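# Stack three washers on the peg at the jar's bottom

## Task

Place all three washers onto the peg that stands inside the jar, so they rest at the bottom of the jar. The jar cannot be moved.

## Robot and tools

Robot: two arms, left_arm and right_arm, mounted across the table from each other. left_arm's base is on the +y side at about (+0.021, +0.585, 0) m, right_arm's at about (-0.023, -0.578, 0) m. left_arm has a five-finger left hand and right_arm a right hand, mirror images of each other. Scene frame: origin on the table top midway between the bases, z = 0 at the table surface, +z up.

Hand point and its axes: a point about 0.05 m in front of the palm and 0.15 m out from the wrist flange. Its +z runs along the straightened fingers, +y points out of the palm, and +x points across the palm away from the thumb on the right hand (toward the thumb on the left hand). Straight fingers extend 0.06 to 0.07 m past the point along +z and sit about 0.06 m toward -y from it. A wrist bracket on the little-finger side can strike objects, and with the fingers level the wrist may hang below the hand point and reach the table first.

The 28-number row (used by execute_actions and move): one flat list for both arms, every value in [-1, 1], both arms always included. Order: left dx, dy, dz, rx, ry, rz; left little, ring, middle, index, thumb_bend, thumb_turn; left force_limit, speed; then the same 14 for the right arm. dx..rz are an offset, not a pose: they are measured from that arm's current Hand target, along that Hand target's own axes. 1.0 equals 0.6 m for dx/dy/dz or 180 degrees for rx/ry/rz; rx, ry, rz form one rotation vector. Six zeros re-request the current Hand target. Finger values: -1 open/straight, +1 closed/curled; thumb_turn -1 beside the palm, +1 opposite the fingers. force_limit maps -1..+1 to roughly 0..10 N at the fingertip (0..15 N for the two thumb motors); speed rises linearly to full at +0.48. Hand values have no 'unchanged' code: to keep a hand as is, resend the eight numbers of its last executed row (or, if none has run this scene, its hand_measured plus hand_force_limit and hand_speed). A thumb turned in front and closing with the fingers grips objects about 0.035 to 0.065 m thick. For gentle grips use speed -0.94 or lower.

Tools:
- execute_actions(actions, cameras): actions is a list of actions; each action is up to 15 rows (each row one 1/30 s step); a short action holds its last row. Every row in an action is an offset from the Hand target at that action's start, not from the previous row. Images come back only with an empty actions list or when cameras names them.
- move(target, speed, blend, stop_force, zero, blocking, cameras): target is one 28-number row or a list of up to 15 rows, all offsets from the same starting Hand targets. speed is path speed in m/s, 0.002 to 3.6, default 0.25 (turns limited to twice that in rad/s), one value or one per target. blend in metres rounds corners in a list; 0 stops at each. stop_force in N, 3 to 120, ends an arm's path when its wrist sensor feels that much push against its motion; unreliable for turning hands and can miss loose parts sliding. zero (only with stop_force) re-zeros the sensor first, default true. blocking=false returns early but cannot be combined with stop_force. Moves take at least 0.5 s and at most 10 s and do not avoid obstacles. Paths near an arm's own base can flip its posture; go around.
- wait(seconds 0 to 10, cameras): lets time pass holding the last commands.
- stop(cameras): brakes a running move.
- zoom_image(camera, region [x0, y0, x1, y1] pixels, max 504x504): closer view of the newest image from cam_high (896x504), cam_low (896x504), cam_left_wrist (616x616) or cam_right_wrist (616x616).
- show_instructions(): shows the reference pages.
- zero_wrist_force(arm): tares left_arm or right_arm's wrist sensor.
- finished_scene(scene): ends the current scene, given its number; irreversible.

Results: positions (m), quat_wxyz and velocities are in the scene frame. 'Hand target' is the last commanded pose after clipping (orientation is clipped within 32 degrees of the measured one); the hand often rests short of it, and a further command is needed to close the gap. hand_measured, hand_stopped_by (moving, target, force, stalled, fault) and hand_load_n list six values in motor order; load is positive when the finger is pushed open, and a lost grip shows as load dropping to near 0. Wrist force/torque are in the end effector's axes. A move result adds a 'move:' line: done, off_target, moving, held or fault, plus limits such as paced or held. A MOTOR HOT line warns of heating; OVER-TEMPERATURE FAULT brakes an arm for 30 to 60 s.

Avoid: the arms are stiff, so aiming even slightly beyond a firm contact can trigger a fault stop (about 150 N net force, or wrist torque near 25.7 N m) that freezes the arm for 10 s. Faster touches hit harder. Never let the arms or hands press on each other; the clearance check does not catch closing fingers. Do not knock washers off the table, drop them from height or release them while moving, slam into the fixed jar, or overload fingers with pushes, twists or swung loads. Holding loads or straining toward unreachable poses heats motors.

Each tool is called after "Emit:" as name(argument=value, ...) on one line, values as JSON.

Reference images:

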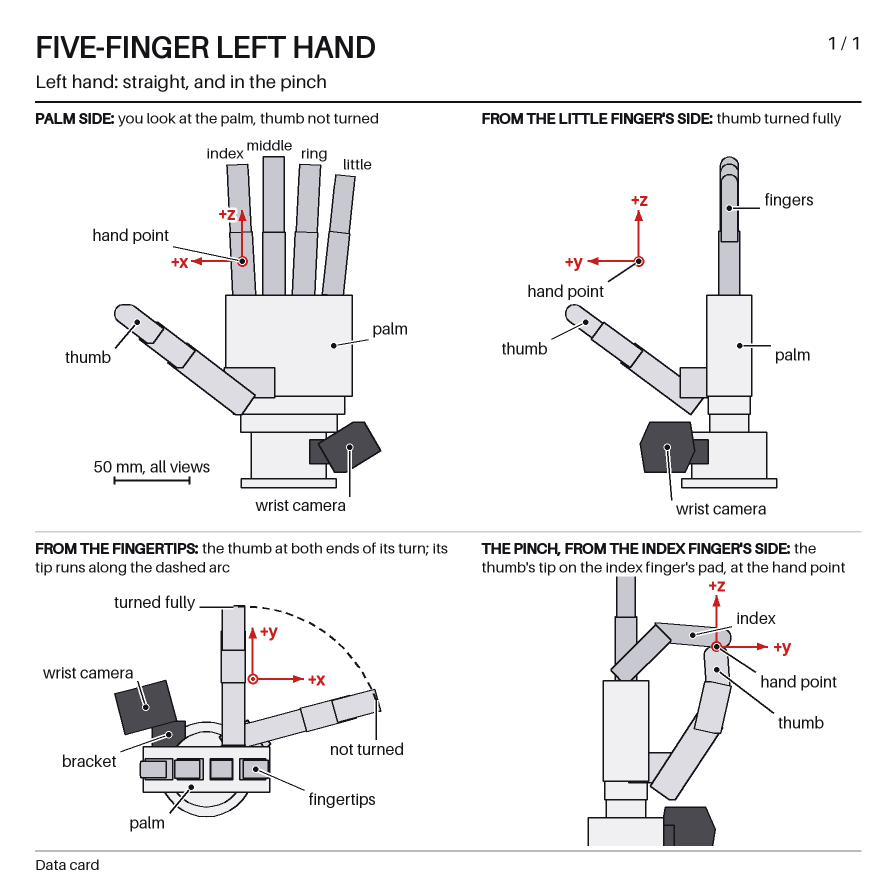

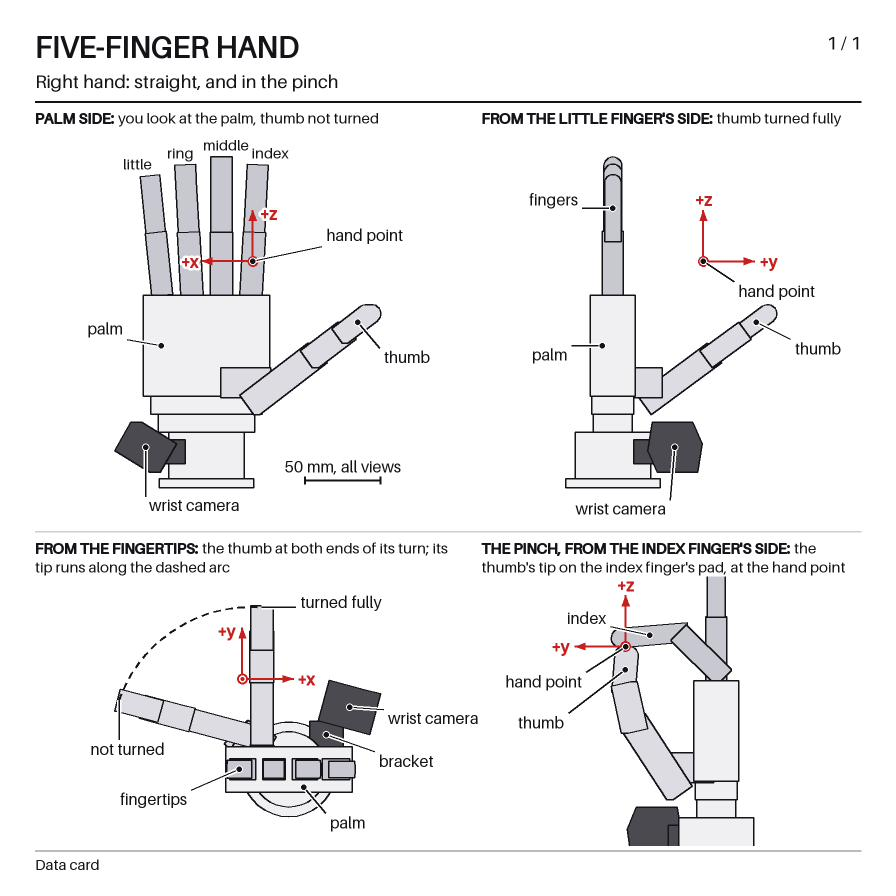

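## Session

Emit:
execute_actions(actions=[])

Scene clock: 0.00 s.
left_arm: end_effector_position=(+0.1580, +0.3294, +0.4788) hand_measured=(-1.000, -1.000, -1.000, -1.000, -1.000, -1.000) hand_load_n=(+0.0, +0.0, +0.0, +0.0, +0.0, +0.0) hand_stopped_by=(target, target, target, target, target, target) hand_force_limit=0.00 hand_speed=-0.80 end_effector_quat_wxyz=(-0.012, +0.941, -0.338, -0.006) | right_arm: end_effector_position=(+0.0929, -0.3163, +0.4729) hand_measured=(-1.000, -1.000, -1.000, -1.000, -1.000, -1.000) hand_load_n=(+0.0, +0.0, +0.0, +0.0, +0.0, +0.0) hand_stopped_by=(target, target, target, target, target, target) hand_force_limit=0.00 hand_speed=-0.80 end_effector_quat_wxyz=(-0.030, -0.333, +0.942, -0.005)
Joint positions: left_arm=[4.328 -1.442 -1.32 1.178 -1.594 1.915] | right_arm=[-1.189 -1.71 1.36 1.981 1.577 -1.861]
Joint velocities: within noise
Joint torques (N m): no reading
Wrist force (N): no reading
Wrist torque (N m): no reading
Wrist force, peak (N): no reading
Hand target: left_arm +0.1580, +0.3294, +0.4788; -0.012, +0.941, -0.338, -0.006 | right_arm +0.0929, -0.3163, +0.4729; -0.030, -0.333, +0.942, -0.005

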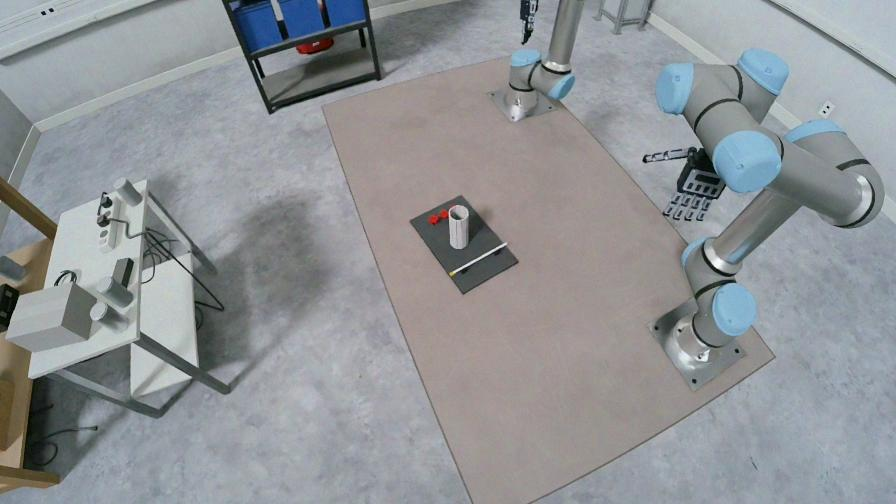

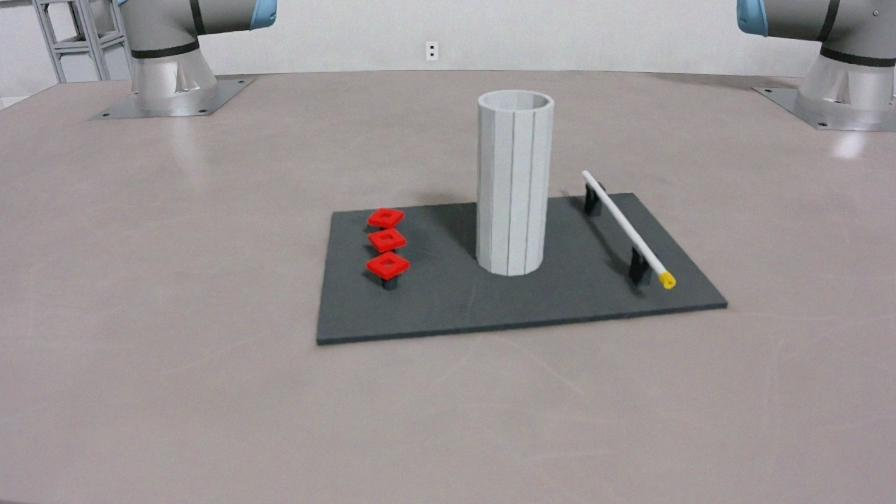

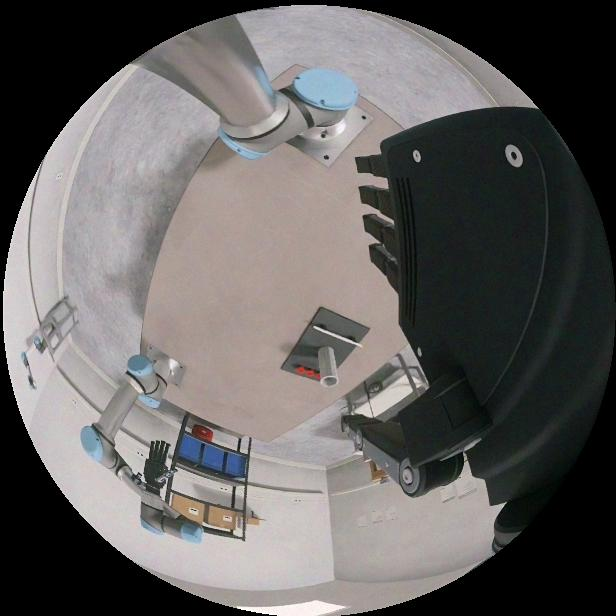

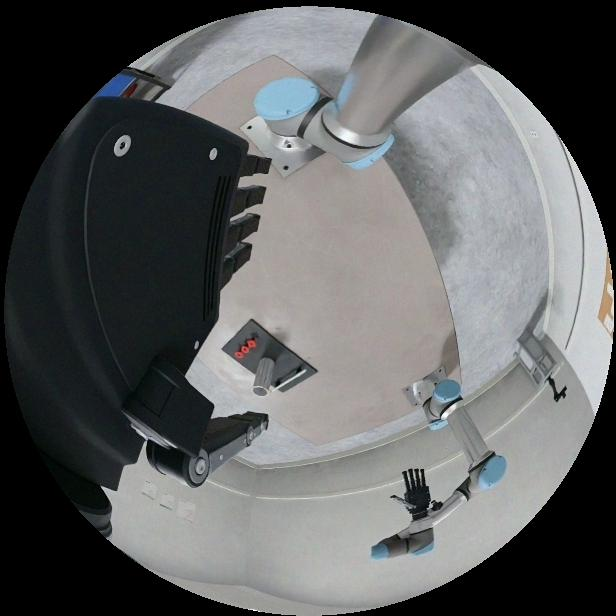

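Emit:
zoom_image(camera="cam_low", region=[310, 160, 560, 350])

Emit:
zoom_image(camera="cam_low", region=[540, 150, 740, 320])

Emit:
zoom_image(camera="cam_high", region=[400, 185, 530, 300])

Emit:
zoom_image(camera="cam_left_wrist", region=[265, 290, 385, 400])

Emit:
zoom_image(camera="cam_right_wrist", region=[210, 305, 330, 415])

Scaled by 2.016.

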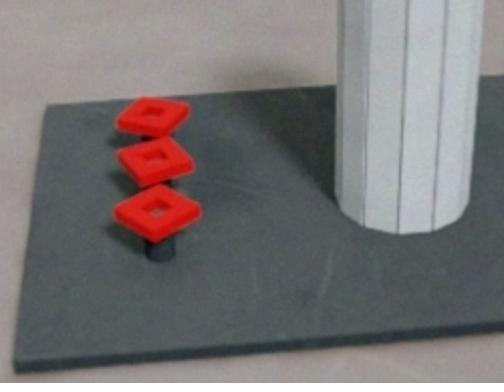

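Scaled by 2.520.

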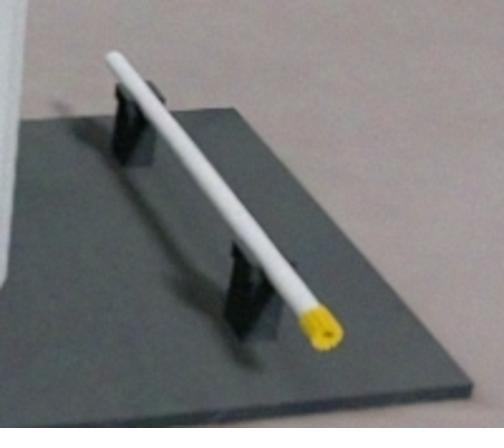

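Scaled by 3.877.

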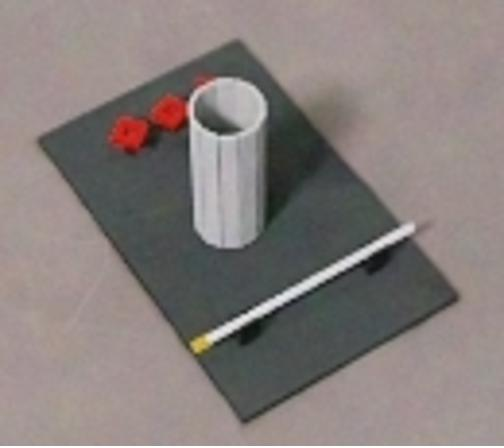

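Scaled by 4.200 from the camera's 616x616 image, which has a finer 880x880 frame.

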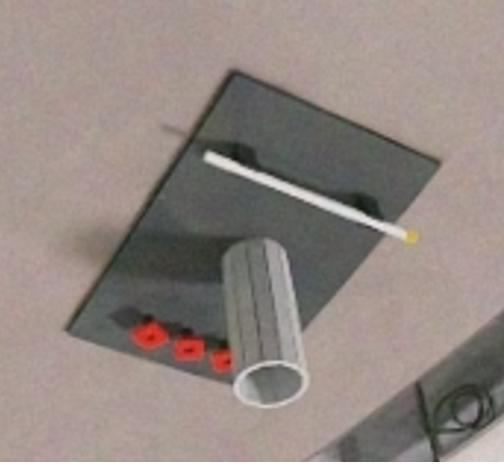

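Scaled by 4.200 from the camera's 616x616 image, which has a finer 880x880 frame.

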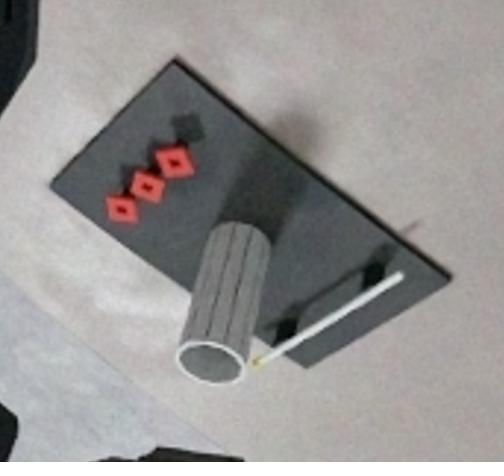

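Emit:
move(target=[0,0,0,0,0,0,-1,-1,-1,-1,-1,-1,0,-0.8,-0.945,0.043,0.232,0,0,0,-1,-1,-1,-1,-1,-1,0,-0.8], speed=0.3, cameras=["cam_right_wrist", "cam_low"])

Scene clock: 199.77 s.
left_arm: end_effector_position=(+0.1580, +0.3294, +0.4788) hand_measured=(-1.000, -1.000, -1.000, -1.000, -1.000, -1.000) hand_load_n=(+0.0, +0.0, +0.0, +0.0, +0.0, +0.0) hand_stopped_by=(target, target, target, target, target, target) hand_force_limit=0.00 hand_speed=-0.80 end_effector_quat_wxyz=(-0.012, +0.941, -0.338, -0.006) | right_arm: end_effector_position=(+0.5084, +0.0547, +0.3000) hand_measured=(-1.000, -1.000, -1.000, -1.000, -1.000, -1.000) hand_load_n=(+0.0, +0.0, +0.0, +0.0, +0.0, +0.0) hand_stopped_by=(target, target, target, target, target, target) hand_force_limit=0.00 hand_speed=-0.80 end_effector_quat_wxyz=(+0.227, -0.259, +0.925, +0.159) end_effector_velocity=(+0.001, +0.000, +0.000) end_effector_angular_velocity=(+0.002, -0.004, +0.000)
Joint positions: left_arm=[4.328 -1.442 -1.32 1.178 -1.594 1.915] | right_arm=[-0.987 -0.493 0.035 1.487 1.416 -1.481]
Joint velocities: left_arm=[within noise] | right_arm=[0 0 0 -0.005 0 0]
Joint torques (N m): left_arm=[0.03 11.49 14.63 -2.61 -0.11 0.03] | right_arm=[6.39 -62.79 -11.46 -0.68 1.1 -2.02]
Wrist force (N): left_arm=[0.1 0.5 0.0] | right_arm=[-1.2 -0.1 0.8]
Wrist torque (N m): left_arm=[0.07 -0.03 0.01] | right_arm=[-0.08 -0.13 0.16]
Wrist force, peak (N): left_arm=[0.3 0.6 -0.6] | right_arm=[-1.7 0.2 2.4]
Hand target: left_arm +0.1580, +0.3294, +0.4788; -0.012, +0.941, -0.338, -0.006 | right_arm +0.5094, +0.0557, +0.3007; +0.000, -0.326, +0.945, +0.014
Off the commanded pose: left_arm 0.000 m, 0 deg | right_arm 0.002 m, 36 deg; orientation clipped.
elbow stopped short (right arm): the move would have taken joint 3 (elbow) straighter than the controller allows.
move: off_target (right_arm); limits=paced
camera_calibration:
cam_right_wrist: T_world_to_cam=[[-0.734765, 0.678097, -0.0174863, 0.344788], [0.282946, 0.329817, 0.900646, -0.434996], [0.616492, 0.656815, -0.434202, -0.106308], [0, 0, 0, 1]] pos_world=[0.441957, -0.0205061, 0.351647]
Images, in order (width x height): cam_low 896x504, cam_right_wrist 616x616.

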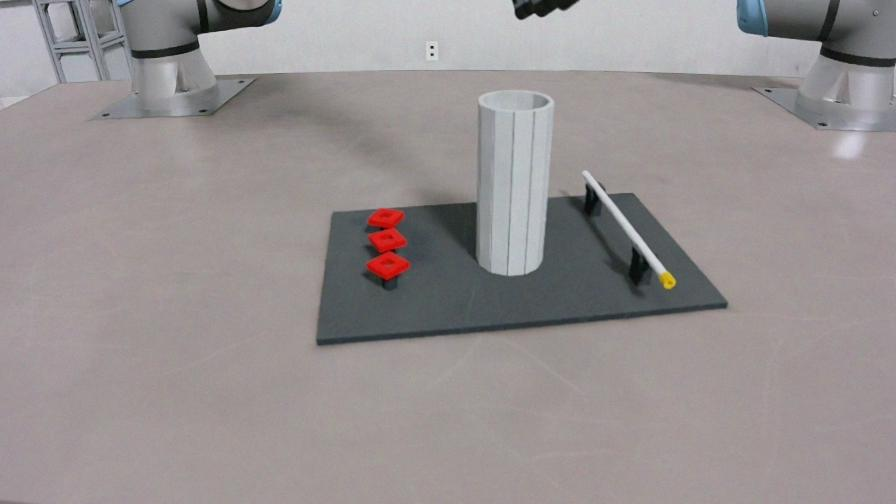

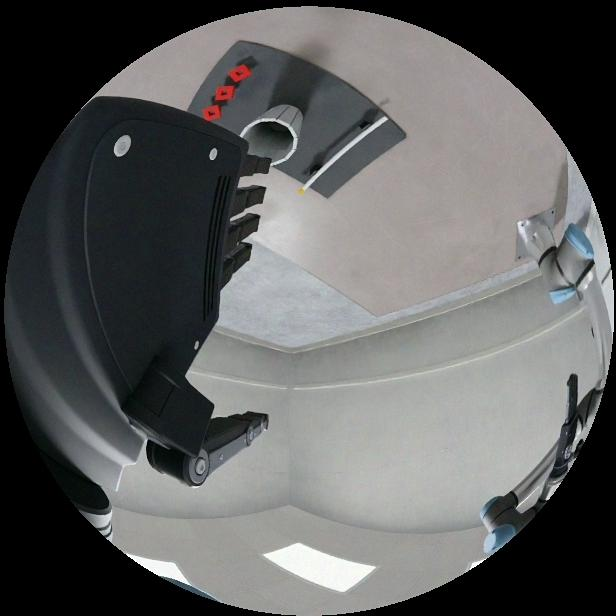

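Emit:
zoom_image(camera="cam_right_wrist", region=[180, 30, 420, 220])

Emit:
zoom_image(camera="cam_right_wrist", region=[230, 95, 310, 175])

Scaled by 2.100 from the camera's 616x616 image, which has a finer 880x880 frame.

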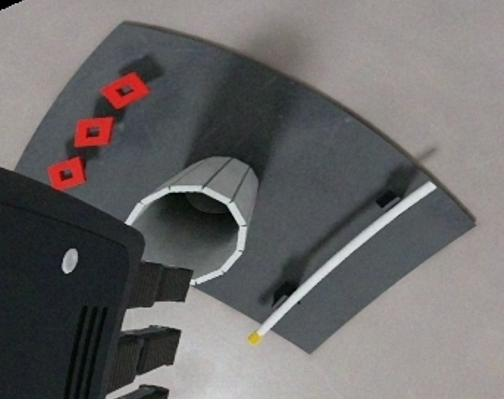

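Scaled by 6.300 from the camera's 616x616 image, which has a finer 880x880 frame.

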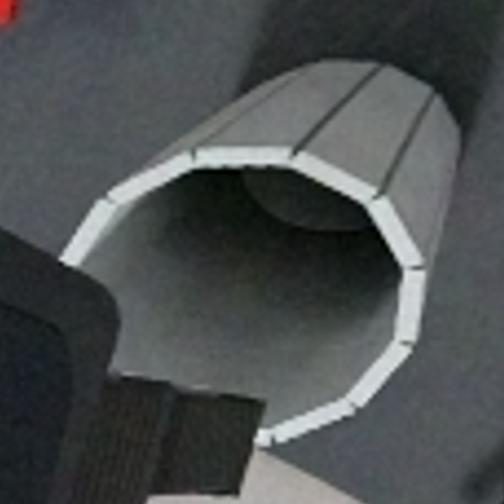

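Emit:
move(target=[0,0,0,0,0,0,-1,-1,-1,-1,-1,-1,0,-0.8,0.124,-0.123,0.029,0,0,0.711,-1,-1,-1,-1,-1,-1,0,-0.8], speed=0.4, cameras=["cam_right_wrist", "cam_high"])

Scene clock: 239.33 s.
left_arm: end_effector_position=(+0.1580, +0.3294, +0.4788) hand_measured=(-1.000, -1.000, -1.000, -1.000, -1.000, -1.000) hand_load_n=(+0.0, +0.0, +0.0, +0.0, +0.0, +0.0) hand_stopped_by=(target, target, target, target, target, target) hand_force_limit=0.00 hand_speed=-0.80 end_effector_quat_wxyz=(-0.012, +0.941, -0.338, -0.006) | right_arm: end_effector_position=(+0.4953, -0.0489, +0.2799) hand_measured=(-1.000, -1.000, -1.000, -1.000, -1.000, -1.000) hand_load_n=(+0.0, +0.0, +0.0, +0.0, +0.0, +0.0) hand_stopped_by=(target, target, target, target, target, target) hand_force_limit=0.00 hand_speed=-0.80 end_effector_quat_wxyz=(-0.011, +0.670, +0.726, +0.156)
Joint positions: left_arm=[4.328 -1.442 -1.32 1.178 -1.594 1.915] | right_arm=[-0.907 -0.5 0.035 1.729 1.502 0.602]
Joint torques (N m): left_arm=[-0.24 11.29 14.99 -2.75 -0.17 -0.02] | right_arm=[0.64 -63.73 -25.59 2.91 0.92 -1.61]
Wrist force (N): left_arm=[0.3 0.2 0.0] | right_arm=[0.2 0.2 -0.1]
Wrist torque (N m): left_arm=[0.03 -0.05 0.02] | right_arm=[-0.05 -0.01 0.09]
Wrist force, peak (N): left_arm=[0.8 0.4 -0.5] | right_arm=[-1.4 -0.2 1.1]
Hand target: left_arm +0.1580, +0.3294, +0.4788; -0.012, +0.941, -0.338, -0.006 | right_arm +0.4962, -0.0477, +0.2806; -0.013, +0.706, +0.708, +0.006
Off the commanded pose: left_arm 0.000 m, 0 deg | right_arm 0.002 m, 18 deg.
elbow stopped short (right arm): the move would have taken joint 3 (elbow) straighter than the controller allows.
move: off_target (right_arm)
camera_calibration:
cam_right_wrist: T_world_to_cam=[[0.910597, 0.34776, 0.22333, -0.493501], [0.246528, -0.890742, 0.381842, -0.275454], [0.331718, -0.292648, -0.896839, 0.18516], [0, 0, 0, 1]] pos_world=[0.455866, -0.0195522, 0.381453]
Images, in order (width x height): cam_high 896x504, cam_right_wrist 616x616.

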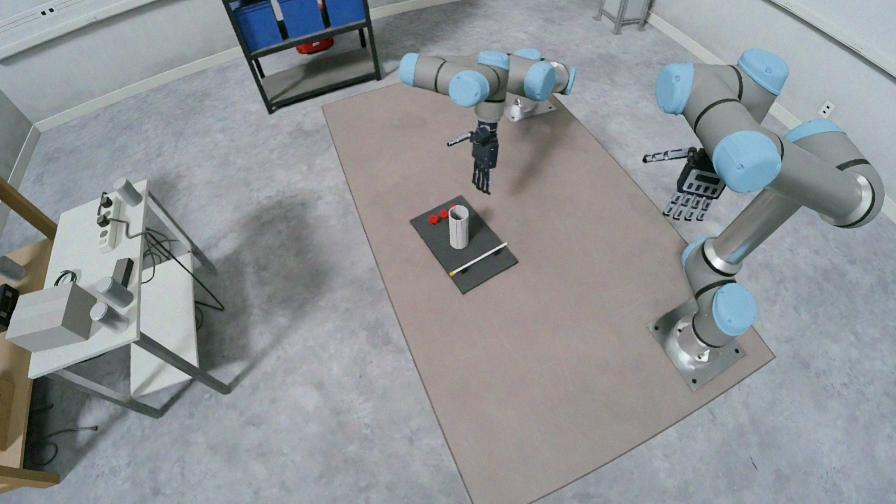

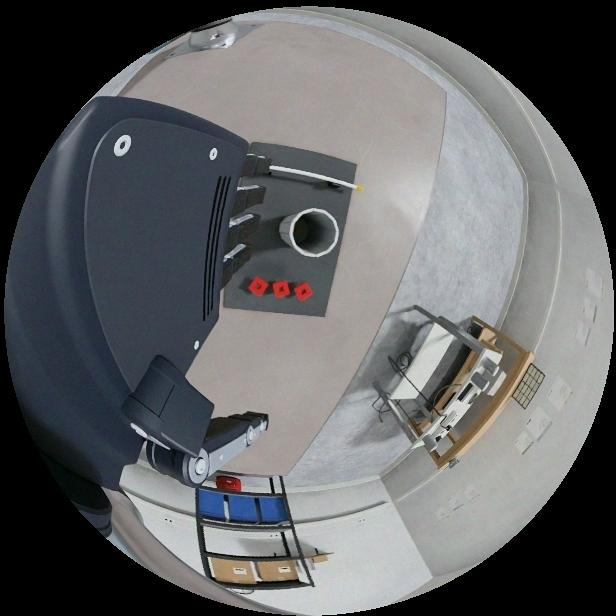

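Emit:
zoom_image(camera="cam_right_wrist", region=[225, 140, 375, 320])

Emit:
zoom_image(camera="cam_right_wrist", region=[270, 195, 350, 270])

Emit:
zoom_image(camera="cam_right_wrist", region=[240, 265, 320, 310])

Scaled by 2.800 from the camera's 616x616 image, which has a finer 880x880 frame.

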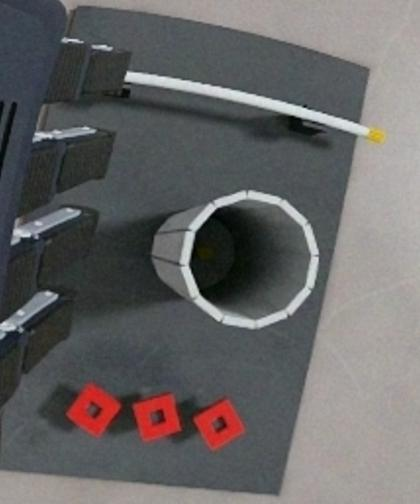

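Scaled by 6.300 from the camera's 616x616 image, which has a finer 880x880 frame.

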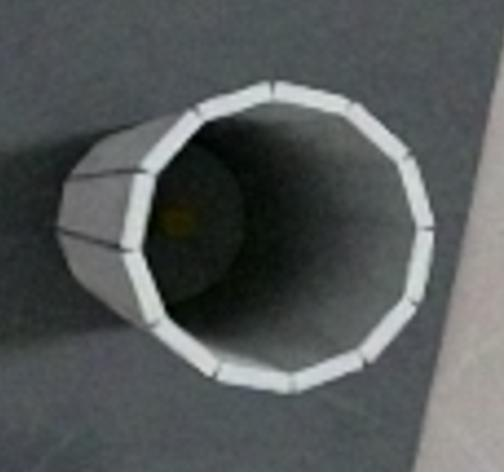

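Scaled by 6.300 from the camera's 616x616 image, which has a finer 880x880 frame.

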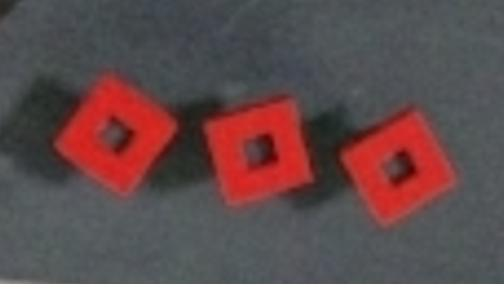

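Emit:
move(target=[0.642,-0.041,0.453,0,0,-0.269,1,1,-0.1,-0.1,-1,1,0,0,-0.417,-0.317,-0.133,0,0,0,-1,-1,-1,-1,-1,-1,0,-0.8], speed=0.3, cameras=["all"])

Scene clock: 433.27 s.
left_arm: end_effector_position=(+0.4696, +0.1104, +0.1999) hand_measured=(+1.000, +1.000, -0.100, -0.100, -1.000, +1.000) hand_load_n=(+0.0, +0.0, +0.0, +0.0, +0.0, +0.0) hand_stopped_by=(target, target, target, target, target, target) hand_force_limit=0.00 hand_speed=0.00 end_effector_quat_wxyz=(-0.013, +0.997, +0.077, -0.001) | right_arm: end_effector_position=(+0.3073, -0.3004, +0.3554) hand_measured=(-1.000, -1.000, -1.000, -1.000, -1.000, -1.000) hand_load_n=(+0.0, +0.0, +0.5, +0.0, +0.0, +0.0) hand_stopped_by=(target, target, target, target, target, target) hand_force_limit=0.00 hand_speed=-0.80 end_effector_quat_wxyz=(-0.013, +0.706, +0.708, +0.006)
Joint positions: left_arm=[4.095 -2.306 -0.906 1.624 -1.591 0.837] | right_arm=[-1.077 -1.349 1.272 1.644 1.542 0.5]
Joint torques (N m): left_arm=[9.88 40.67 18.05 -0.42 -0.62 -1.21] | right_arm=[5.79 -33.42 -19.15 1.84 -1.74 2.87]
Wrist force (N): left_arm=[0.5 0.1 0.1] | right_arm=[0.1 -0.1 0.3]
Wrist torque (N m): left_arm=[0.03 -0.08 -0.04] | right_arm=[-0.03 -0.07 0.04]
Wrist force, peak (N): left_arm=[1.8 1.7 1.4] | right_arm=[0.9 0.3 1.0]
Hand target: left_arm +0.4697, +0.1105, +0.1999; -0.013, +0.997, +0.078, -0.001 | right_arm +0.3073, -0.3004, +0.3555; -0.013, +0.706, +0.708, +0.006
Off the commanded pose: left_arm 0.000 m, 0 deg | right_arm 0.000 m, 0 deg.
move: done
camera_calibration:
cam_left_wrist: T_world_to_cam=[[0.0818362, 0.995322, 0.0513605, -0.162687], [0.835761, -0.0966093, 0.540528, -0.492948], [0.542961, -0.00130972, -0.839757, 0.0276613], [0, 0, 0, 1]] pos_world=[0.410281, 0.114338, 0.298036]
cam_right_wrist: T_world_to_cam=[[0.953774, 0.296607, -0.0483664, -0.183781], [0.279389, -0.815847, 0.506296, -0.513845], [0.110712, -0.496405, -0.861002, 0.235615], [0, 0, 0, 1]] pos_world=[0.292763, -0.247748, 0.454134]

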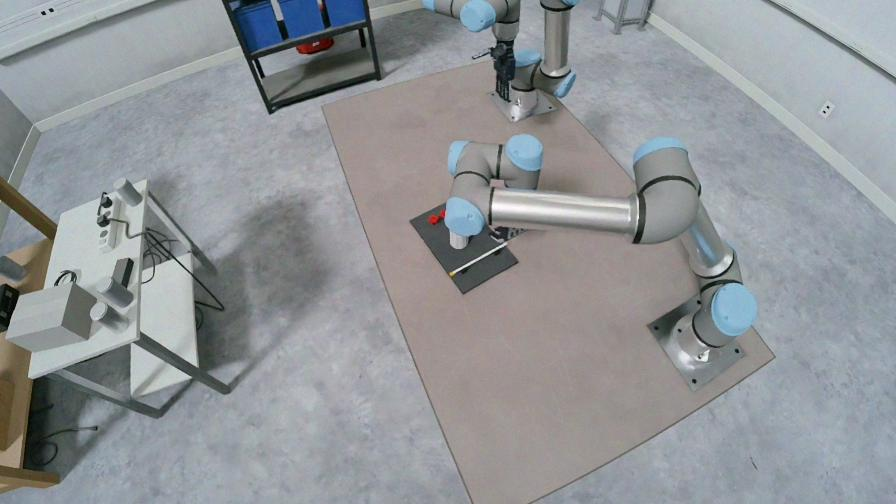

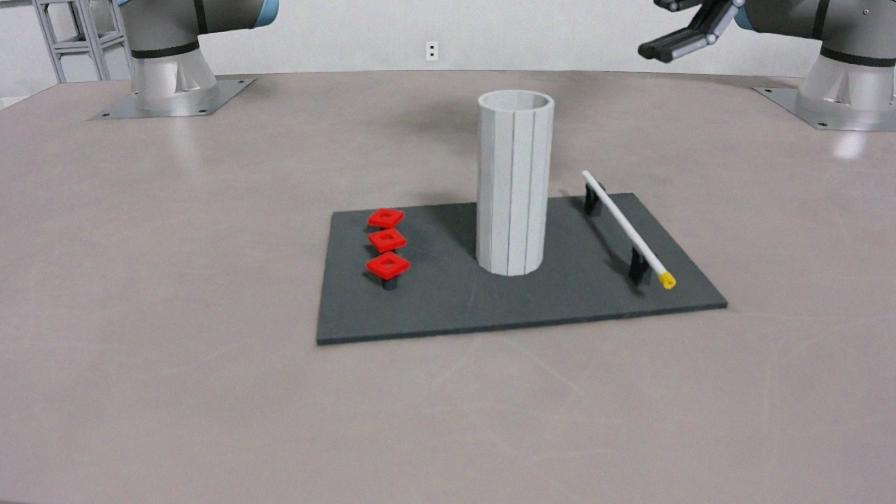

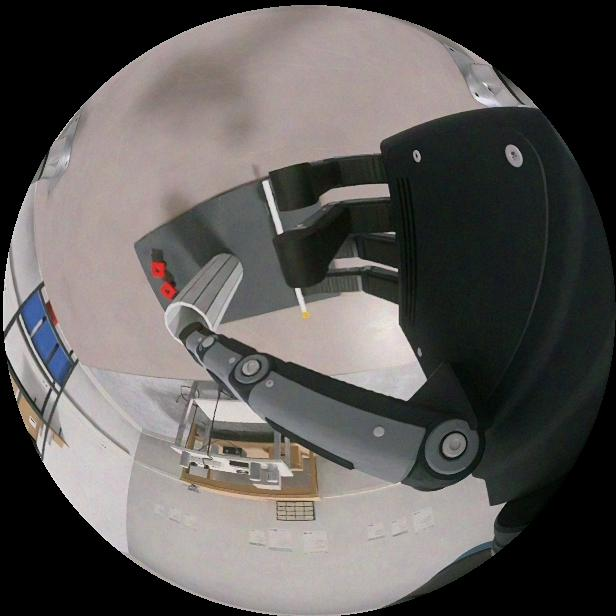

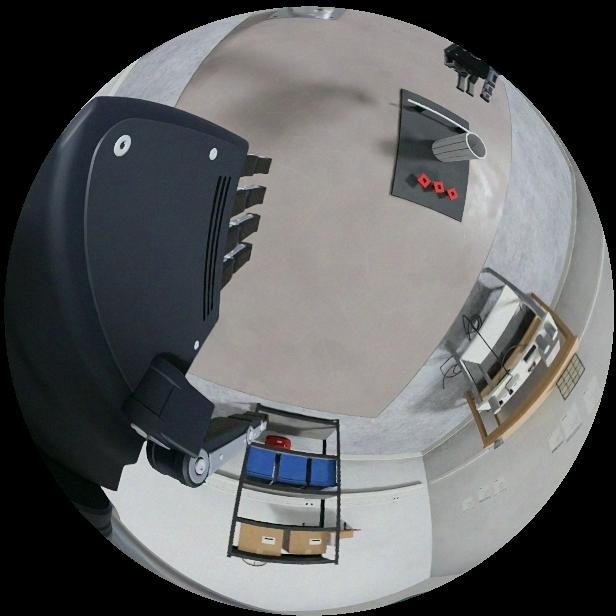

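Emit:
zoom_image(camera="cam_low", region=[560, 0, 780, 150])

Emit:
zoom_image(camera="cam_left_wrist", region=[130, 130, 420, 360])

Emit:
zoom_image(camera="cam_right_wrist", region=[370, 30, 530, 230])

Scaled by 2.291.

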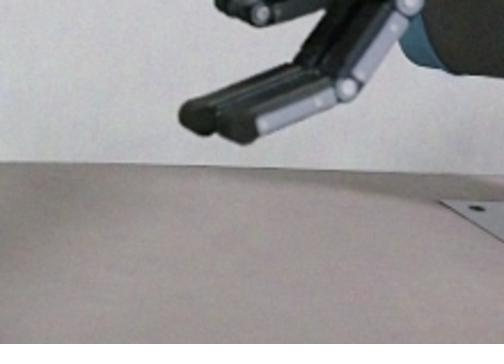

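Scaled by 1.738 from the camera's 616x616 image, which has a finer 880x880 frame.

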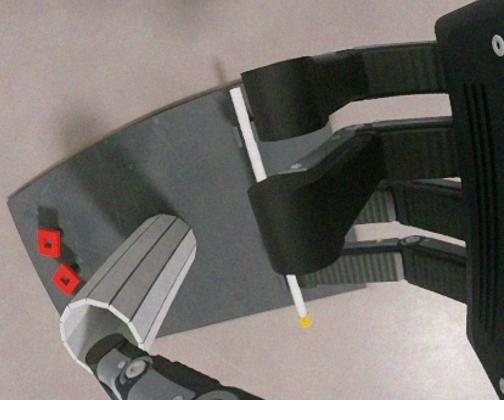

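Scaled by 2.520 from the camera's 616x616 image, which has a finer 880x880 frame.

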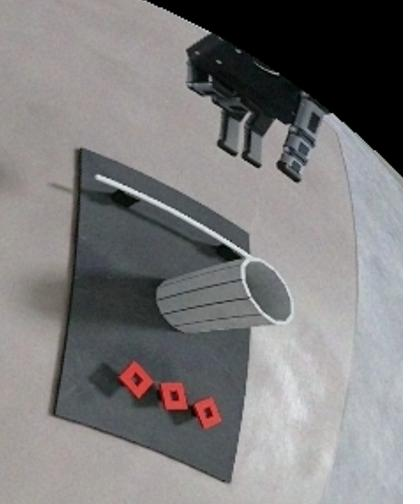

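Emit:
move(target=[0.0285,-0.042,0.2345,0,0,0,1,1,0.0,0.0,-0.5,1,0,0,0,0,0,0,0,0,-1,-1,-1,-1,-1,-1,0,-0.8], speed=0.2, cameras=["all"])

Emit:
zoom_image(camera="cam_low", region=[560, 90, 780, 320])

Emit:
zoom_image(camera="cam_left_wrist", region=[130, 130, 420, 430])

Emit:
zoom_image(camera="cam_right_wrist", region=[370, 30, 530, 230])

Scene clock: 561.13 s.
left_arm: end_effector_position=(+0.4821, +0.1418, +0.0599) hand_measured=(+1.000, +1.000, +0.000, +0.000, -0.500, +1.000) hand_load_n=(+0.0, +0.0, +0.0, +0.0, +0.0, +0.0) hand_stopped_by=(target, target, target, target, target, target) hand_force_limit=0.00 hand_speed=0.00 end_effector_quat_wxyz=(-0.013, +0.997, +0.078, -0.001) | right_arm: end_effector_position=(+0.3073, -0.3004, +0.3555) hand_measured=(-1.000, -1.000, -1.000, -1.000, -1.000, -1.000) hand_load_n=(+0.0, +0.0, +0.0, +0.0, +0.0, +0.0) hand_stopped_by=(target, target, target, target, target, target) hand_force_limit=0.00 hand_speed=-0.80 end_effector_quat_wxyz=(-0.013, +0.706, +0.708, +0.006)
Joint positions: left_arm=[4.154 -2.359 -1.181 1.952 -1.592 0.895] | right_arm=[-1.077 -1.35 1.272 1.644 1.542 0.5]
Joint torques (N m): left_arm=[-10.17 53.83 21.21 -1.3 1.39 -1.22] | right_arm=[6.7 -37.29 -7.9 3.19 -1.64 2.39]
Wrist force (N): left_arm=[0.6 0.0 0.0] | right_arm=[0.1 -0.3 0.3]
Wrist torque (N m): left_arm=[0.01 -0.08 0.03] | right_arm=[-0.08 -0.08 0.02]
Wrist force, peak (N): left_arm=[1.0 -0.4 2.0] | right_arm=[0.3 -0.3 0.6]
Hand target: left_arm +0.4821, +0.1417, +0.0599; -0.013, +0.997, +0.078, -0.001 | right_arm +0.3073, -0.3004, +0.3555; -0.013, +0.706, +0.708, +0.006
Off the commanded pose: left_arm 0.000 m, 0 deg | right_arm 0.000 m, 0 deg.
move: done
camera_calibration:
cam_left_wrist: T_world_to_cam=[[0.0814372, 0.995351, 0.0514303, -0.187527], [0.835921, -0.0963124, 0.540334, -0.424861], [0.542775, -0.00101164, -0.839878, -0.0966508], [0, 0, 0, 1]] pos_world=[0.422881, 0.145638, 0.158037]
cam_right_wrist: T_world_to_cam=[[0.953744, 0.296699, -0.04839, -0.183639], [0.279489, -0.815859, 0.506221, -0.513866], [0.110716, -0.49633, -0.861045, 0.235748], [0, 0, 0, 1]] pos_world=[0.292663, -0.247748, 0.454233]

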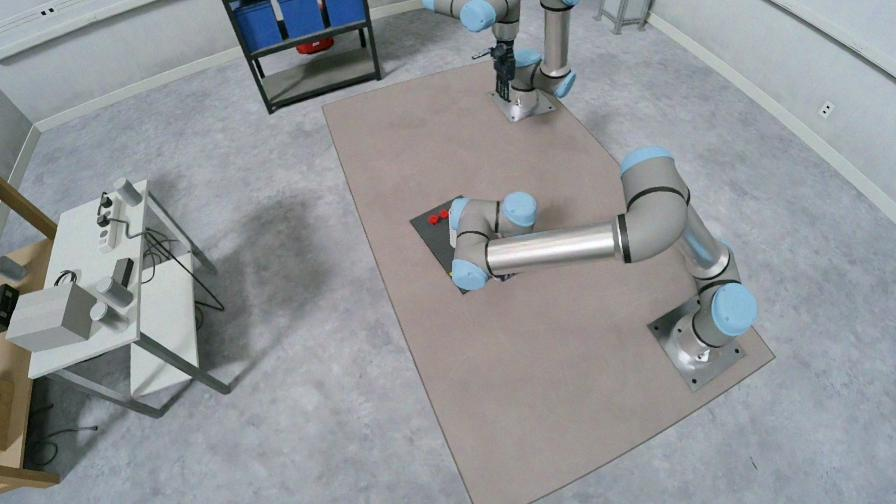

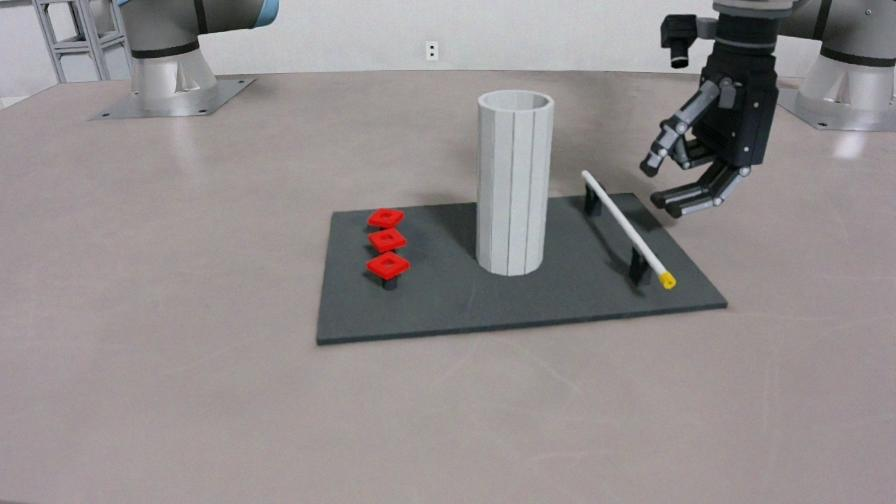

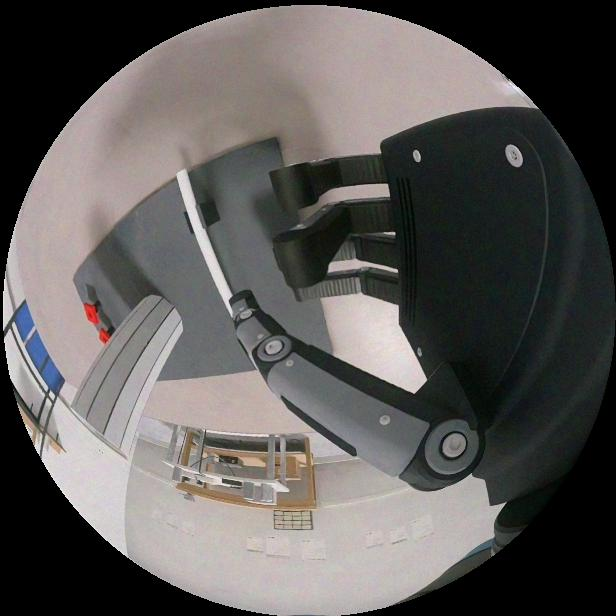

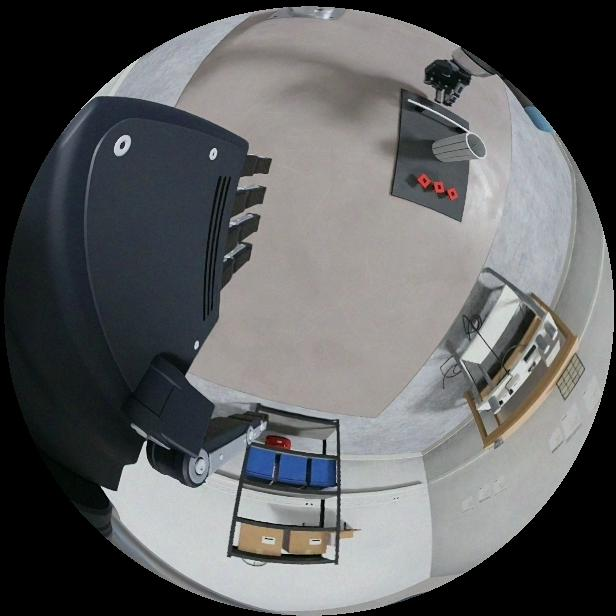

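Scaled by 2.191.

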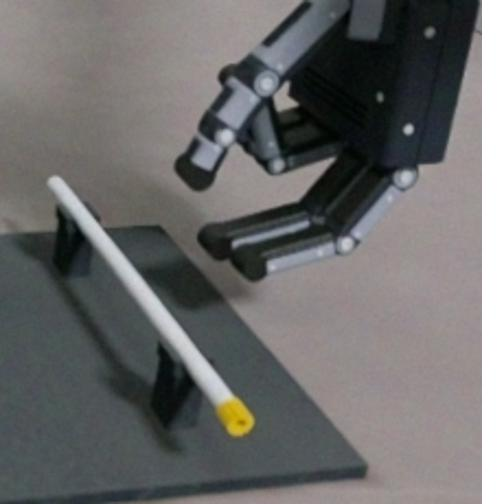

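Scaled by 1.680 from the camera's 616x616 image, which has a finer 880x880 frame.

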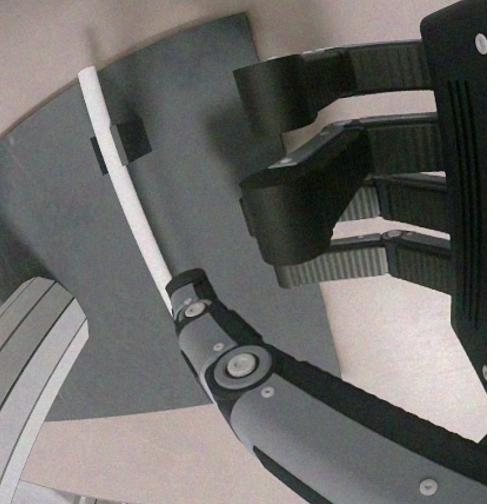

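Scaled by 2.520 from the camera's 616x616 image, which has a finer 880x880 frame.

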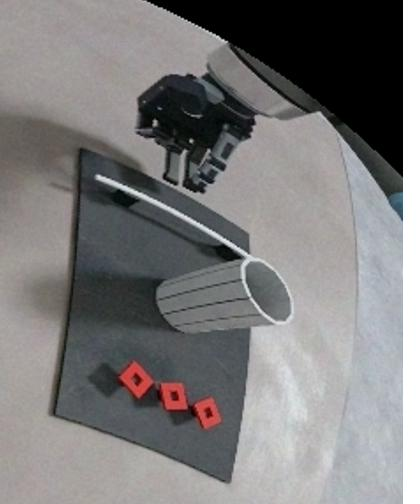

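Emit:
move(target=[0,0.0009,0.034,0,0,0,1,1,0.0,0.0,-0.5,1,0,0,0,0,0,0,0,0,-1,-1,-1,-1,-1,-1,0,-0.8], speed=0.1, cameras=["cam_low"])

Emit:
zoom_image(camera="cam_low", region=[560, 130, 760, 310])

Scene clock: 631.30 s.
left_arm: end_effector_position=(+0.4821, +0.1417, +0.0393) hand_measured=(+1.000, +1.000, +0.000, +0.000, -0.500, +1.000) hand_load_n=(+0.0, +0.0, +0.0, +0.0, +0.0, +0.0) hand_stopped_by=(target, target, target, target, target, target) hand_force_limit=0.00 hand_speed=0.00 end_effector_quat_wxyz=(-0.013, +0.997, +0.078, -0.001) end_effector_velocity=(-0.001, +0.000, +0.002) end_effector_angular_velocity=(+0.001, +0.003, +0.000) | right_arm: end_effector_position=(+0.3073, -0.3004, +0.3555) hand_measured=(-1.000, -1.000, -1.000, -1.000, -1.000, -1.000) hand_load_n=(+0.0, +0.0, +0.0, +0.0, +0.0, +0.0) hand_stopped_by=(target, target, target, target, target, target) hand_force_limit=0.00 hand_speed=-0.80 end_effector_quat_wxyz=(-0.013, +0.706, +0.708, +0.006)
Joint positions: left_arm=[4.154 -2.38 -1.199 1.992 -1.592 0.895] | right_arm=[-1.077 -1.35 1.272 1.644 1.542 0.5]
Joint velocities: left_arm=[-0.001 0.001 0.001 -0.006 0.001 0] | right_arm=[within noise]
Joint torques (N m): left_arm=[-8.64 57.07 20.42 -4.38 1.18 -1.2] | right_arm=[7.82 -37.44 -8.82 2.97 -1.61 2.41]
Wrist force (N): left_arm=[0.6 0.1 0.0] | right_arm=[0.0 0.0 0.3]
Wrist torque (N m): left_arm=[0.03 -0.09 0.04] | right_arm=[-0.03 -0.05 0.03]
Wrist force, peak (N): left_arm=[0.4 0.5 -0.5] | right_arm=[0.6 -0.4 0.2]
Hand target: left_arm +0.4821, +0.1417, +0.0395; -0.013, +0.997, +0.078, -0.001 | right_arm +0.3073, -0.3004, +0.3555; -0.013, +0.706, +0.708, +0.006
Off the commanded pose: left_arm 0.000 m, 0 deg | right_arm 0.000 m, 0 deg.
move: done
Images, in order (width x height): cam_low 896x504.

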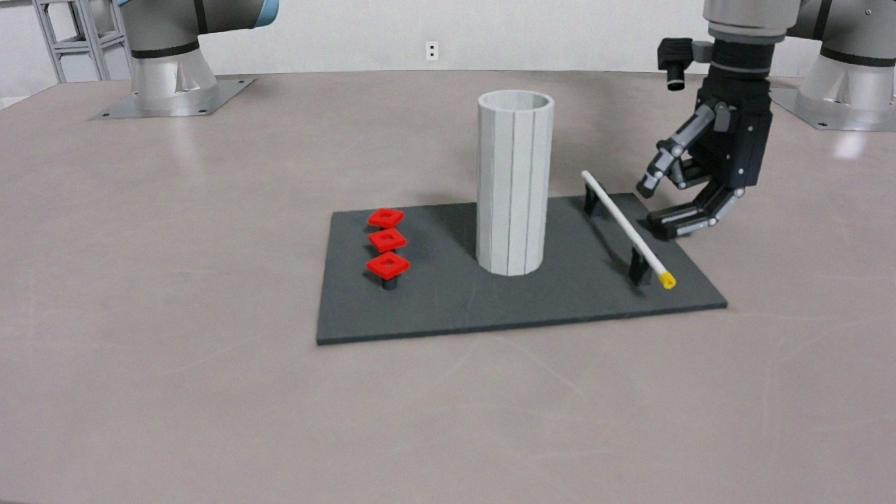

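Scaled by 2.520.

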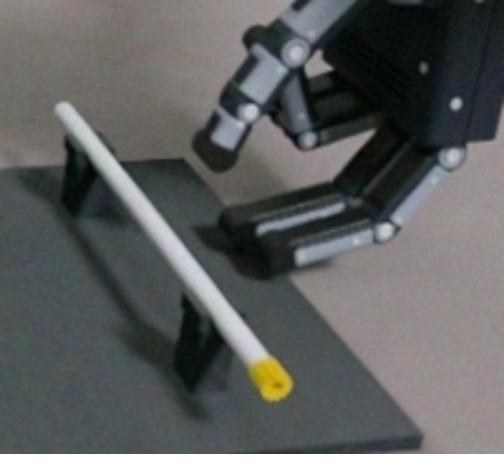

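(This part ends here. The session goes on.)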